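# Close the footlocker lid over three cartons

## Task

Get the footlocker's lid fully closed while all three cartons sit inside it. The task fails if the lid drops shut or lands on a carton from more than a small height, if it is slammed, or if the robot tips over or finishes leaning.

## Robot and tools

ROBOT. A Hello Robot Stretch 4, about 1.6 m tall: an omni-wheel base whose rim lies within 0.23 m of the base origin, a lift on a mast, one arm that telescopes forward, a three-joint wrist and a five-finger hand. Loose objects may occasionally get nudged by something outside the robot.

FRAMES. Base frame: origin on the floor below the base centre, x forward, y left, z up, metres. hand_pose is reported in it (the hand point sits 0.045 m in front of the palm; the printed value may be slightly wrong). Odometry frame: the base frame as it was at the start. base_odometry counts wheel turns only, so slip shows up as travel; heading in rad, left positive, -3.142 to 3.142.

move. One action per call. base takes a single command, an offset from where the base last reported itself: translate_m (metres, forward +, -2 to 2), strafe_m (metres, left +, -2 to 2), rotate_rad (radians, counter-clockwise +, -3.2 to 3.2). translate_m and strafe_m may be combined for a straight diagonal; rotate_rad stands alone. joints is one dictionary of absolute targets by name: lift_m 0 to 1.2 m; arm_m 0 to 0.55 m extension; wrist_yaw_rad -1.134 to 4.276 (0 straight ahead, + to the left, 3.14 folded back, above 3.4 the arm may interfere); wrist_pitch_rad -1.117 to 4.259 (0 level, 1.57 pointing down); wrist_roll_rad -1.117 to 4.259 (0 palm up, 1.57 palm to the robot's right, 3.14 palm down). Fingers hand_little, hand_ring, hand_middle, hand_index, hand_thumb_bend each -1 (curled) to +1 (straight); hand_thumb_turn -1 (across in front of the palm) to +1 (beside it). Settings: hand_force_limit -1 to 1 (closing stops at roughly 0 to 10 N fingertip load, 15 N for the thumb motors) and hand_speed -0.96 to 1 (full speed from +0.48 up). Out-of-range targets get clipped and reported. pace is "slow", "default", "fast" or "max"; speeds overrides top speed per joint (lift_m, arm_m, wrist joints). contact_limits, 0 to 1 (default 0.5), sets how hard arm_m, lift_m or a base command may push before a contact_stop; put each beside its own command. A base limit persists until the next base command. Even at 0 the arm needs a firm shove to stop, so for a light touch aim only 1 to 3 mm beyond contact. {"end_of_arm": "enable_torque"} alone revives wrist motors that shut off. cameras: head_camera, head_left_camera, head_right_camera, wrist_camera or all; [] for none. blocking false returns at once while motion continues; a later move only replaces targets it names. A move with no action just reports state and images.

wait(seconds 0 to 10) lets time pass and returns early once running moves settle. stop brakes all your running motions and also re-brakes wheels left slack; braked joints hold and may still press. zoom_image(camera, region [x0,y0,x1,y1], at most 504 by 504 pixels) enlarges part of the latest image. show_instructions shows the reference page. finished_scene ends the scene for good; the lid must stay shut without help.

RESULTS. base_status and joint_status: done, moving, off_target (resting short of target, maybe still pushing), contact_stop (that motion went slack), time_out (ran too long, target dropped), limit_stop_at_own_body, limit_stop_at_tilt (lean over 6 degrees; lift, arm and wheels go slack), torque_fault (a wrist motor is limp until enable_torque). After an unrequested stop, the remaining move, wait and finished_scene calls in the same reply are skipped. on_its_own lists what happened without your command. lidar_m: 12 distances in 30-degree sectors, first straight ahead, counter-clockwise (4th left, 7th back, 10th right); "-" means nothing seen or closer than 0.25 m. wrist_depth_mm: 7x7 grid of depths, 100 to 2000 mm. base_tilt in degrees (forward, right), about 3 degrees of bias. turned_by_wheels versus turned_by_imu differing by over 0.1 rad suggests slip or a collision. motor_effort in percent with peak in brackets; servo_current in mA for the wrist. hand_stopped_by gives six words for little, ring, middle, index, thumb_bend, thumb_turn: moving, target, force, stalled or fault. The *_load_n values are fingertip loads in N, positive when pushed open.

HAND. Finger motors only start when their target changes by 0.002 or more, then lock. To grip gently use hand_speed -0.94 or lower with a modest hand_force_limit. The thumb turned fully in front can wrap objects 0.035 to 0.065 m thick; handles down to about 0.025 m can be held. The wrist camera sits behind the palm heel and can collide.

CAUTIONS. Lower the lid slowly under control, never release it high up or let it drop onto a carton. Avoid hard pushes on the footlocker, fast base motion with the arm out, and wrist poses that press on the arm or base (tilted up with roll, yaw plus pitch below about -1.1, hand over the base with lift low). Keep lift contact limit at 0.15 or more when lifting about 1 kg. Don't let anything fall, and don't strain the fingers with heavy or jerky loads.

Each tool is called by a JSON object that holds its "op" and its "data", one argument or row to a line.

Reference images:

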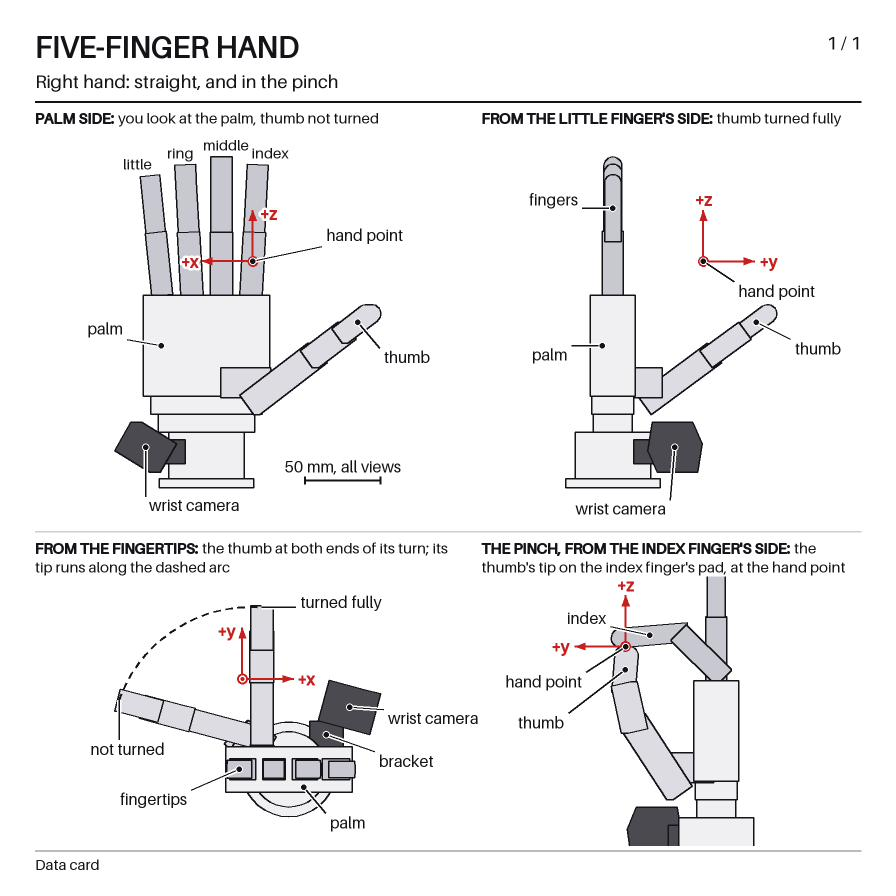

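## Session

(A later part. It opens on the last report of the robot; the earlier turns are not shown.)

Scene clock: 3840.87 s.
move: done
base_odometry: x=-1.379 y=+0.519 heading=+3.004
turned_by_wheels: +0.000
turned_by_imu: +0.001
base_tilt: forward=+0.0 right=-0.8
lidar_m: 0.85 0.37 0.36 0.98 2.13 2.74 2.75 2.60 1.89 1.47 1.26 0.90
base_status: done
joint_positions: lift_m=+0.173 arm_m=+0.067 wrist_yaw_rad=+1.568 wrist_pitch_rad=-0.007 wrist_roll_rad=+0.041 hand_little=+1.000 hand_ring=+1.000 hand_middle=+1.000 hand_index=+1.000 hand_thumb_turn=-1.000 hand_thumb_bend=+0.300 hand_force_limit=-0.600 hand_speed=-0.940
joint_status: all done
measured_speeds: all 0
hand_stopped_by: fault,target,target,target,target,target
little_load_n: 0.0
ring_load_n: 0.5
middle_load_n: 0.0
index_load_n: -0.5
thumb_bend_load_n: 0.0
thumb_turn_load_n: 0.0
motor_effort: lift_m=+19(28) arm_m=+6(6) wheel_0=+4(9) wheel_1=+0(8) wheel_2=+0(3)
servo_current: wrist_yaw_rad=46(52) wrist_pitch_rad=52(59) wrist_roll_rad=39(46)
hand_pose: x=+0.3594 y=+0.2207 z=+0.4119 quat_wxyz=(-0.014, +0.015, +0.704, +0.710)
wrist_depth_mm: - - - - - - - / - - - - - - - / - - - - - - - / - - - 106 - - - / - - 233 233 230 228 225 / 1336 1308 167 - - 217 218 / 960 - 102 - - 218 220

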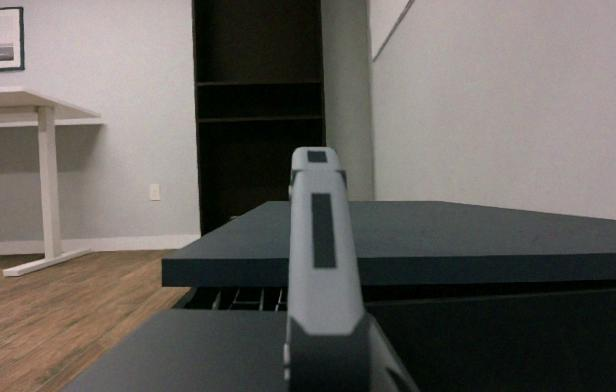

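{"op": "move", "data": {
  "base": {"strafe_m": -0.003},
  "joints": {"lift_m": 0.172},
  "pace": "slow",
  "cameras": ["wrist_camera"]
}}

{"op": "zoom_image", "data": {
  "camera": "wrist_camera",
  "region": [120, 220, 320, 360]
}}

Scene clock: 3847.97 s.
move: done
base_odometry: x=-1.378 y=+0.522 heading=+3.005
turned_by_wheels: +0.000
turned_by_imu: +0.000
base_tilt: forward=+0.1 right=-1.0
lidar_m: 0.85 0.38 0.37 0.98 2.17 2.73 2.73 2.62 1.89 1.48 1.28 0.90
base_status: done
joint_positions: lift_m=+0.172 arm_m=+0.067 wrist_yaw_rad=+1.568 wrist_pitch_rad=-0.007 wrist_roll_rad=+0.041 hand_little=+1.000 hand_ring=+1.000 hand_middle=+1.000 hand_index=+1.000 hand_thumb_turn=-1.000 hand_thumb_bend=+0.300 hand_force_limit=-0.600 hand_speed=-0.940
joint_status: all done
measured_speeds: all 0
hand_stopped_by: fault,target,target,target,target,target
little_load_n: 0.0
ring_load_n: 0.5
middle_load_n: 0.0
index_load_n: -0.5
thumb_bend_load_n: 0.0
thumb_turn_load_n: 0.0
motor_effort: lift_m=+19(19) arm_m=+6(6) wheel_0=+4(9) wheel_1=+2(10) wheel_2=+0(2)
servo_current: wrist_yaw_rad=39(46) wrist_pitch_rad=59(59) wrist_roll_rad=39(52)
hand_pose: x=+0.3594 y=+0.2207 z=+0.4110 quat_wxyz=(-0.014, +0.015, +0.704, +0.710)
wrist_depth_mm: - - - - - - - / - - - - - - - / - - - - - - - / - - - 106 - - - / - - 235 234 230 229 226 / 1366 1336 130 - - 220 221 / 946 - 102 - - 220 221

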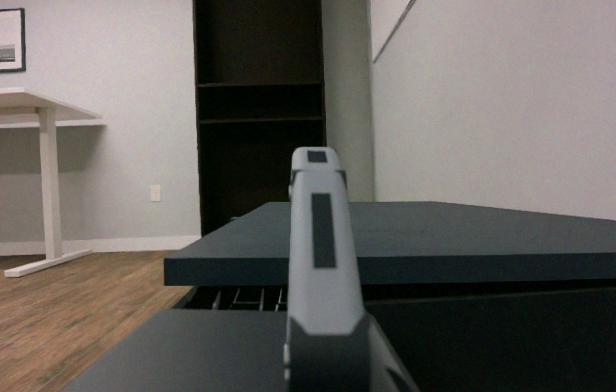

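Scaled by 2.520.

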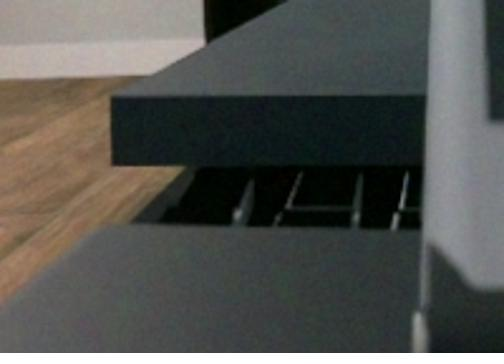

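{"op": "move", "data": {
  "base": {"strafe_m": -0.003},
  "joints": {"lift_m": 0.1705},
  "pace": "slow",
  "cameras": ["wrist_camera"]
}}

{"op": "zoom_image", "data": {
  "camera": "wrist_camera",
  "region": [350, 240, 616, 392]
}}

Scene clock: 3854.23 s.
move: done
base_odometry: x=-1.378 y=+0.525 heading=+3.005
turned_by_wheels: +0.000
turned_by_imu: +0.000
base_tilt: forward=+0.1 right=-0.8
lidar_m: 0.85 0.38 0.35 1.00 2.16 2.75 2.74 2.59 1.86 1.48 1.27 0.90
base_status: done
joint_positions: lift_m=+0.171 arm_m=+0.067 wrist_yaw_rad=+1.569 wrist_pitch_rad=-0.007 wrist_roll_rad=+0.041 hand_little=+1.000 hand_ring=+1.000 hand_middle=+1.000 hand_index=+1.000 hand_thumb_turn=-1.000 hand_thumb_bend=+0.300 hand_force_limit=-0.600 hand_speed=-0.940
joint_status: all done
measured_speeds: all 0
hand_stopped_by: fault,target,target,target,target,target
little_load_n: 0.0
ring_load_n: 0.0
middle_load_n: 0.5
index_load_n: -0.5
thumb_bend_load_n: 0.0
thumb_turn_load_n: 0.0
motor_effort: lift_m=+18(21) arm_m=+6(6) wheel_0=+4(9) wheel_1=+1(7) wheel_2=+0(3)
servo_current: wrist_yaw_rad=39(46) wrist_pitch_rad=52(59) wrist_roll_rad=46(52)
hand_pose: x=+0.3594 y=+0.2207 z=+0.4095 quat_wxyz=(-0.014, +0.015, +0.704, +0.710)
wrist_depth_mm: - - - - - - - / - - - - - - - / - - - - - - - / - - - 106 - - - / - - 234 234 230 229 225 / 1366 1366 130 - - 222 224 / 946 - 102 - - 224 224

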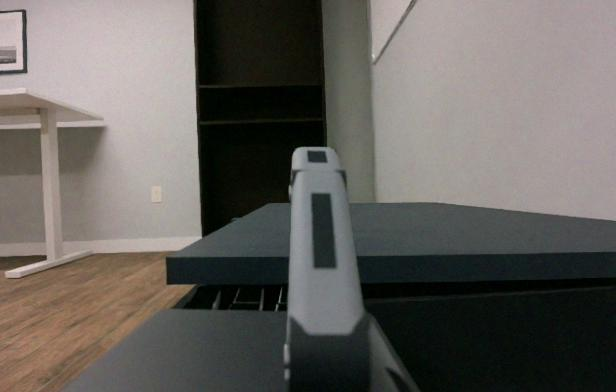

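Scaled by 1.895.

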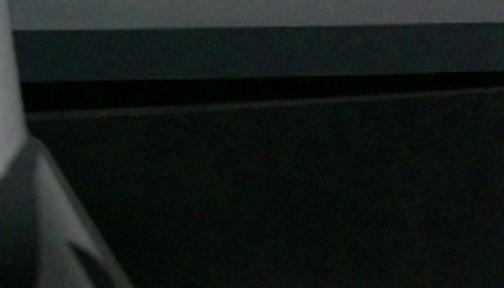

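{"op": "move", "data": {
  "base": {"strafe_m": -0.003},
  "joints": {"lift_m": 0.169},
  "pace": "slow",
  "cameras": ["wrist_camera"]
}}

{"op": "zoom_image", "data": {
  "camera": "wrist_camera",
  "region": [350, 240, 616, 392]
}}

Scene clock: 3861.83 s.
move: done
base_odometry: x=-1.378 y=+0.528 heading=+3.005
turned_by_wheels: +0.000
turned_by_imu: -0.002
base_tilt: forward=+0.1 right=-0.9
lidar_m: 0.84 0.40 0.37 1.01 2.17 2.78 2.75 2.59 1.87 1.47 1.24 0.91
base_status: done
joint_positions: lift_m=+0.169 arm_m=+0.067 wrist_yaw_rad=+1.569 wrist_pitch_rad=-0.007 wrist_roll_rad=+0.041 hand_little=+1.000 hand_ring=+1.000 hand_middle=+1.000 hand_index=+1.000 hand_thumb_turn=-1.000 hand_thumb_bend=+0.300 hand_force_limit=-0.600 hand_speed=-0.940
joint_status: all done
measured_speeds: all 0
hand_stopped_by: fault,target,target,target,target,target
little_load_n: 0.0
ring_load_n: 0.0
middle_load_n: 0.0
index_load_n: -1.0
thumb_bend_load_n: 0.0
thumb_turn_load_n: 0.0
motor_effort: lift_m=+18(19) arm_m=+6(6) wheel_0=+1(9) wheel_1=-1(8) wheel_2=+0(3)
servo_current: wrist_yaw_rad=46(52) wrist_pitch_rad=52(59) wrist_roll_rad=33(59)
hand_pose: x=+0.3593 y=+0.2208 z=+0.4081 quat_wxyz=(-0.014, +0.015, +0.704, +0.710)
wrist_depth_mm: - - - - - - - / - - - - - - - / - - - - - - - / - - - 106 - - - / - - 236 236 232 229 226 / 1366 1336 129 - - 226 228 / 976 - 102 - - 227 228

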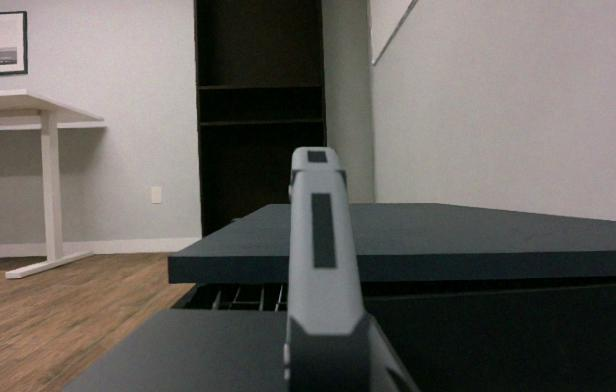

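Scaled by 1.895.

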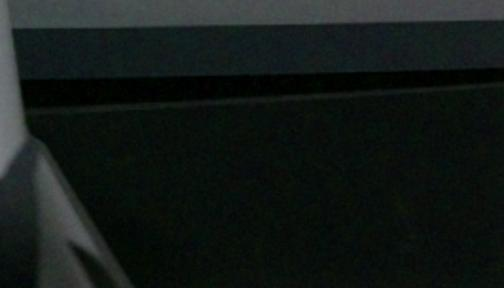

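{"op": "move", "data": {
  "base": {"strafe_m": -0.003},
  "joints": {"lift_m": 0.1675},
  "pace": "slow",
  "cameras": ["wrist_camera", "head_camera"]
}}

{"op": "zoom_image", "data": {
  "camera": "wrist_camera",
  "region": [350, 240, 616, 392]
}}

{"op": "zoom_image", "data": {
  "camera": "head_camera",
  "region": [60, 440, 240, 560]
}}

Scene clock: 3868.90 s.
move: done
base_odometry: x=-1.377 y=+0.531 heading=+3.005
turned_by_wheels: +0.000
turned_by_imu: -0.001
base_tilt: forward=+0.1 right=-0.8
lidar_m: 0.84 0.39 0.38 1.00 2.18 2.74 2.74 2.59 1.88 1.45 1.26 0.88
base_status: done
joint_positions: lift_m=+0.168 arm_m=+0.067 wrist_yaw_rad=+1.569 wrist_pitch_rad=-0.007 wrist_roll_rad=+0.041 hand_little=+1.000 hand_ring=+1.000 hand_middle=+1.000 hand_index=+1.000 hand_thumb_turn=-1.000 hand_thumb_bend=+0.300 hand_force_limit=-0.600 hand_speed=-0.940
joint_status: all done
measured_speeds: all 0
hand_stopped_by: fault,target,target,target,target,target
little_load_n: 0.0
ring_load_n: 0.0
middle_load_n: -1.0
index_load_n: 0.0
thumb_bend_load_n: 0.0
thumb_turn_load_n: 0.0
motor_effort: lift_m=+18(20) arm_m=+6(6) wheel_0=+2(7) wheel_1=-1(6) wheel_2=+0(4)
servo_current: wrist_yaw_rad=33(52) wrist_pitch_rad=59(59) wrist_roll_rad=46(59)
hand_pose: x=+0.3593 y=+0.2208 z=+0.4066 quat_wxyz=(-0.014, +0.015, +0.704, +0.710)
wrist_depth_mm: - - - - - - - / - - - - - - - / - - - - - - - / - - - 106 - - - / - - 229 229 227 229 229 / 1366 1336 129 - - 229 230 / 976 - 102 - - 230 230
pictures: head_camera, wrist_camera

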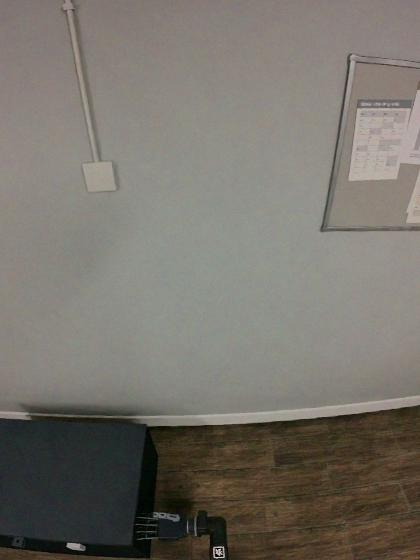

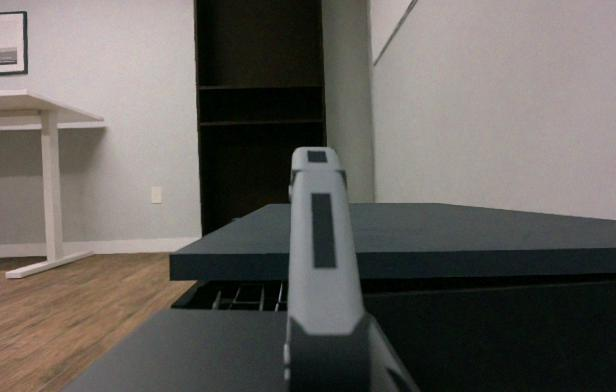

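Scaled by 1.895.

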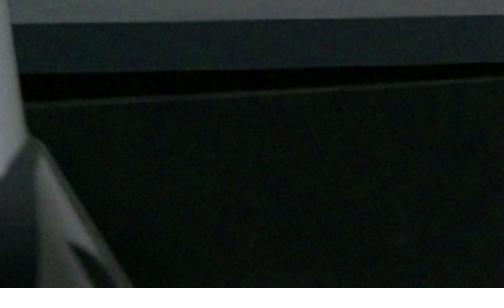

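Scaled by 2.800 from the camera's image (finer frame: 1200x1600).

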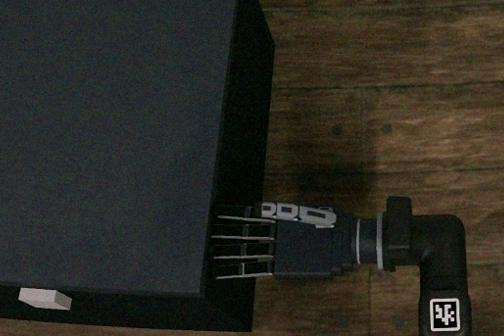

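{"op": "move", "data": {
  "base": {"strafe_m": -0.002},
  "joints": {"lift_m": 0.1655},
  "pace": "slow",
  "cameras": ["wrist_camera"]
}}

{"op": "zoom_image", "data": {
  "camera": "wrist_camera",
  "region": [350, 240, 616, 392]
}}

Scene clock: 3877.50 s.
move: done
base_odometry: x=-1.377 y=+0.533 heading=+3.005
turned_by_wheels: +0.000
turned_by_imu: -0.001
base_tilt: forward=+0.0 right=-0.8
lidar_m: 0.84 0.43 0.37 0.99 2.16 2.73 2.75 2.57 1.87 1.46 1.26 0.91
base_status: done
joint_positions: lift_m=+0.166 arm_m=+0.067 wrist_yaw_rad=+1.569 wrist_pitch_rad=-0.008 wrist_roll_rad=+0.041 hand_little=+1.000 hand_ring=+1.000 hand_middle=+1.000 hand_index=+1.000 hand_thumb_turn=-1.000 hand_thumb_bend=+0.300 hand_force_limit=-0.600 hand_speed=-0.940
joint_status: all done
measured_speeds: all 0
hand_stopped_by: fault,target,target,target,target,target
little_load_n: 0.0
ring_load_n: 0.0
middle_load_n: 0.0
index_load_n: 0.0
thumb_bend_load_n: 0.0
thumb_turn_load_n: 0.0
motor_effort: lift_m=+18(19) arm_m=+6(6) wheel_0=-3(6) wheel_1=+0(8) wheel_2=-2(3)
servo_current: wrist_yaw_rad=39(52) wrist_pitch_rad=46(59) wrist_roll_rad=39(59)
hand_pose: x=+0.3593 y=+0.2207 z=+0.4048 quat_wxyz=(-0.014, +0.015, +0.704, +0.710)
wrist_depth_mm: - - - - - - - / - - - - - - - / - - - - - - - / - - - 106 - - - / - - 297 - 262 250 241 / 1366 1308 167 - - 238 241 / 960 - 102 - - 238 241

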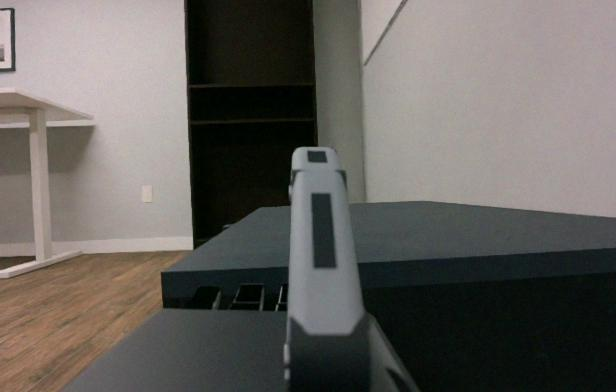

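Scaled by 1.895.

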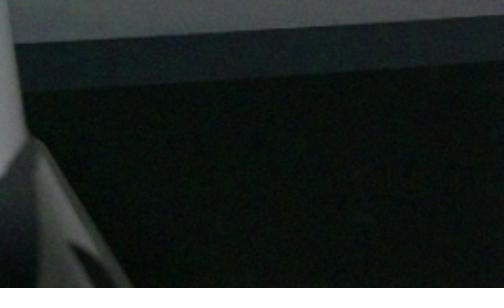

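{"op": "move", "data": {
  "base": {"strafe_m": -0.1},
  "pace": "slow",
  "cameras": ["all"]
}}

{"op": "zoom_image", "data": {
  "camera": "wrist_camera",
  "region": [160, 160, 616, 392]
}}

{"op": "zoom_image", "data": {
  "camera": "head_camera",
  "region": [0, 380, 200, 560]
}}

Scene clock: 3886.03 s.
move: done
base_odometry: x=-1.363 y=+0.632 heading=+3.004
turned_by_wheels: +0.000
turned_by_imu: -0.001
base_tilt: forward=+0.2 right=-0.8
lidar_m: 0.86 0.55 0.46 1.00 2.27 2.87 2.74 2.46 1.76 1.37 1.26 0.91
base_status: done
joint_positions: lift_m=+0.166 arm_m=+0.067 wrist_yaw_rad=+1.569 wrist_pitch_rad=-0.008 wrist_roll_rad=+0.041 hand_little=+1.000 hand_ring=+1.000 hand_middle=+1.000 hand_index=+1.000 hand_thumb_turn=-1.000 hand_thumb_bend=+0.300 hand_force_limit=-0.600 hand_speed=-0.940
joint_status: not commanded
measured_speeds: all 0
hand_stopped_by: fault,target,target,target,target,target
little_load_n: 0.0
ring_load_n: 0.0
middle_load_n: 0.0
index_load_n: 0.0
thumb_bend_load_n: 0.0
thumb_turn_load_n: -0.5
motor_effort: lift_m=+18(19) arm_m=+6(6) wheel_0=+2(8) wheel_1=-3(14) wheel_2=-2(5)
servo_current: wrist_yaw_rad=39(52) wrist_pitch_rad=52(59) wrist_roll_rad=33(59)
hand_pose: x=+0.3593 y=+0.2207 z=+0.4048 quat_wxyz=(-0.014, +0.015, +0.704, +0.710)
wrist_depth_mm: - - - - - - - / - - - - - - - / - - - - - - - / - - - 106 - - - / - - 364 - - 336 340 / 1366 1336 167 - - 338 340 / 960 - 102 - - 340 342
pictures: head_camera, head_left_camera, head_right_camera, wrist_camera

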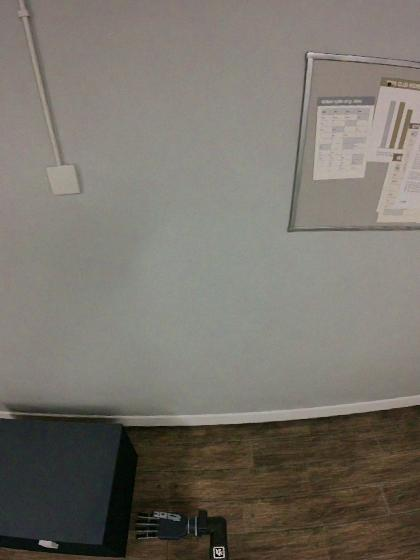

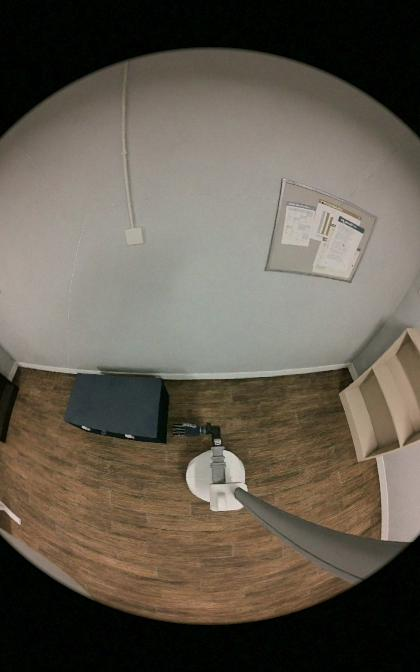

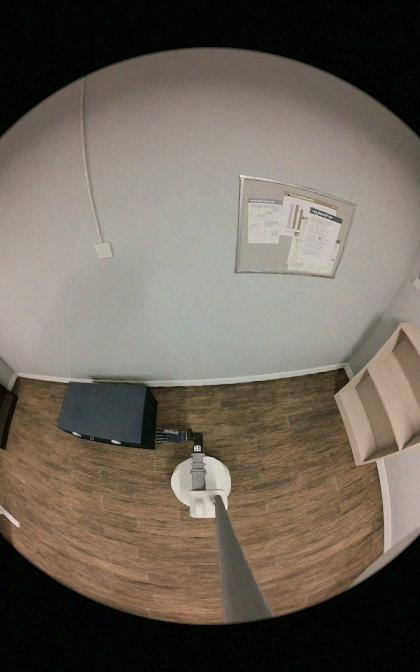

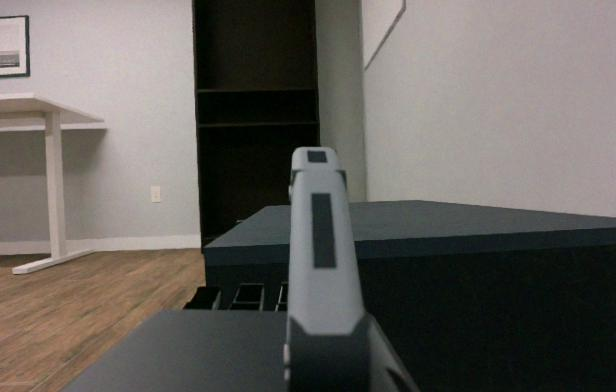

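Scaled by 1.105.

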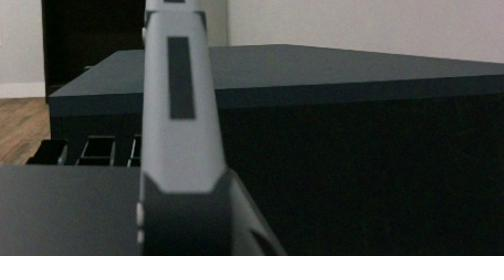

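Scaled by 2.520 from the camera's image (finer frame: 1200x1600).

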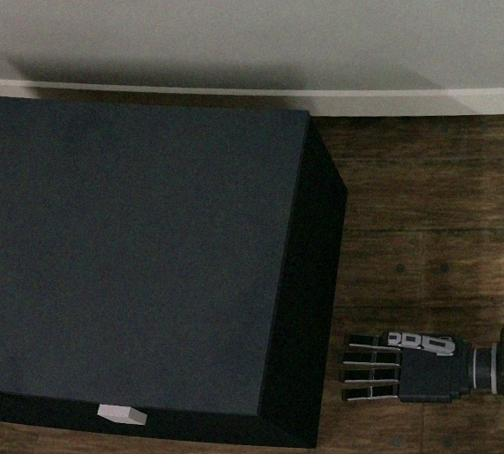

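{"op": "finished_scene", "data": {

}}

The scene is finished: the task was done.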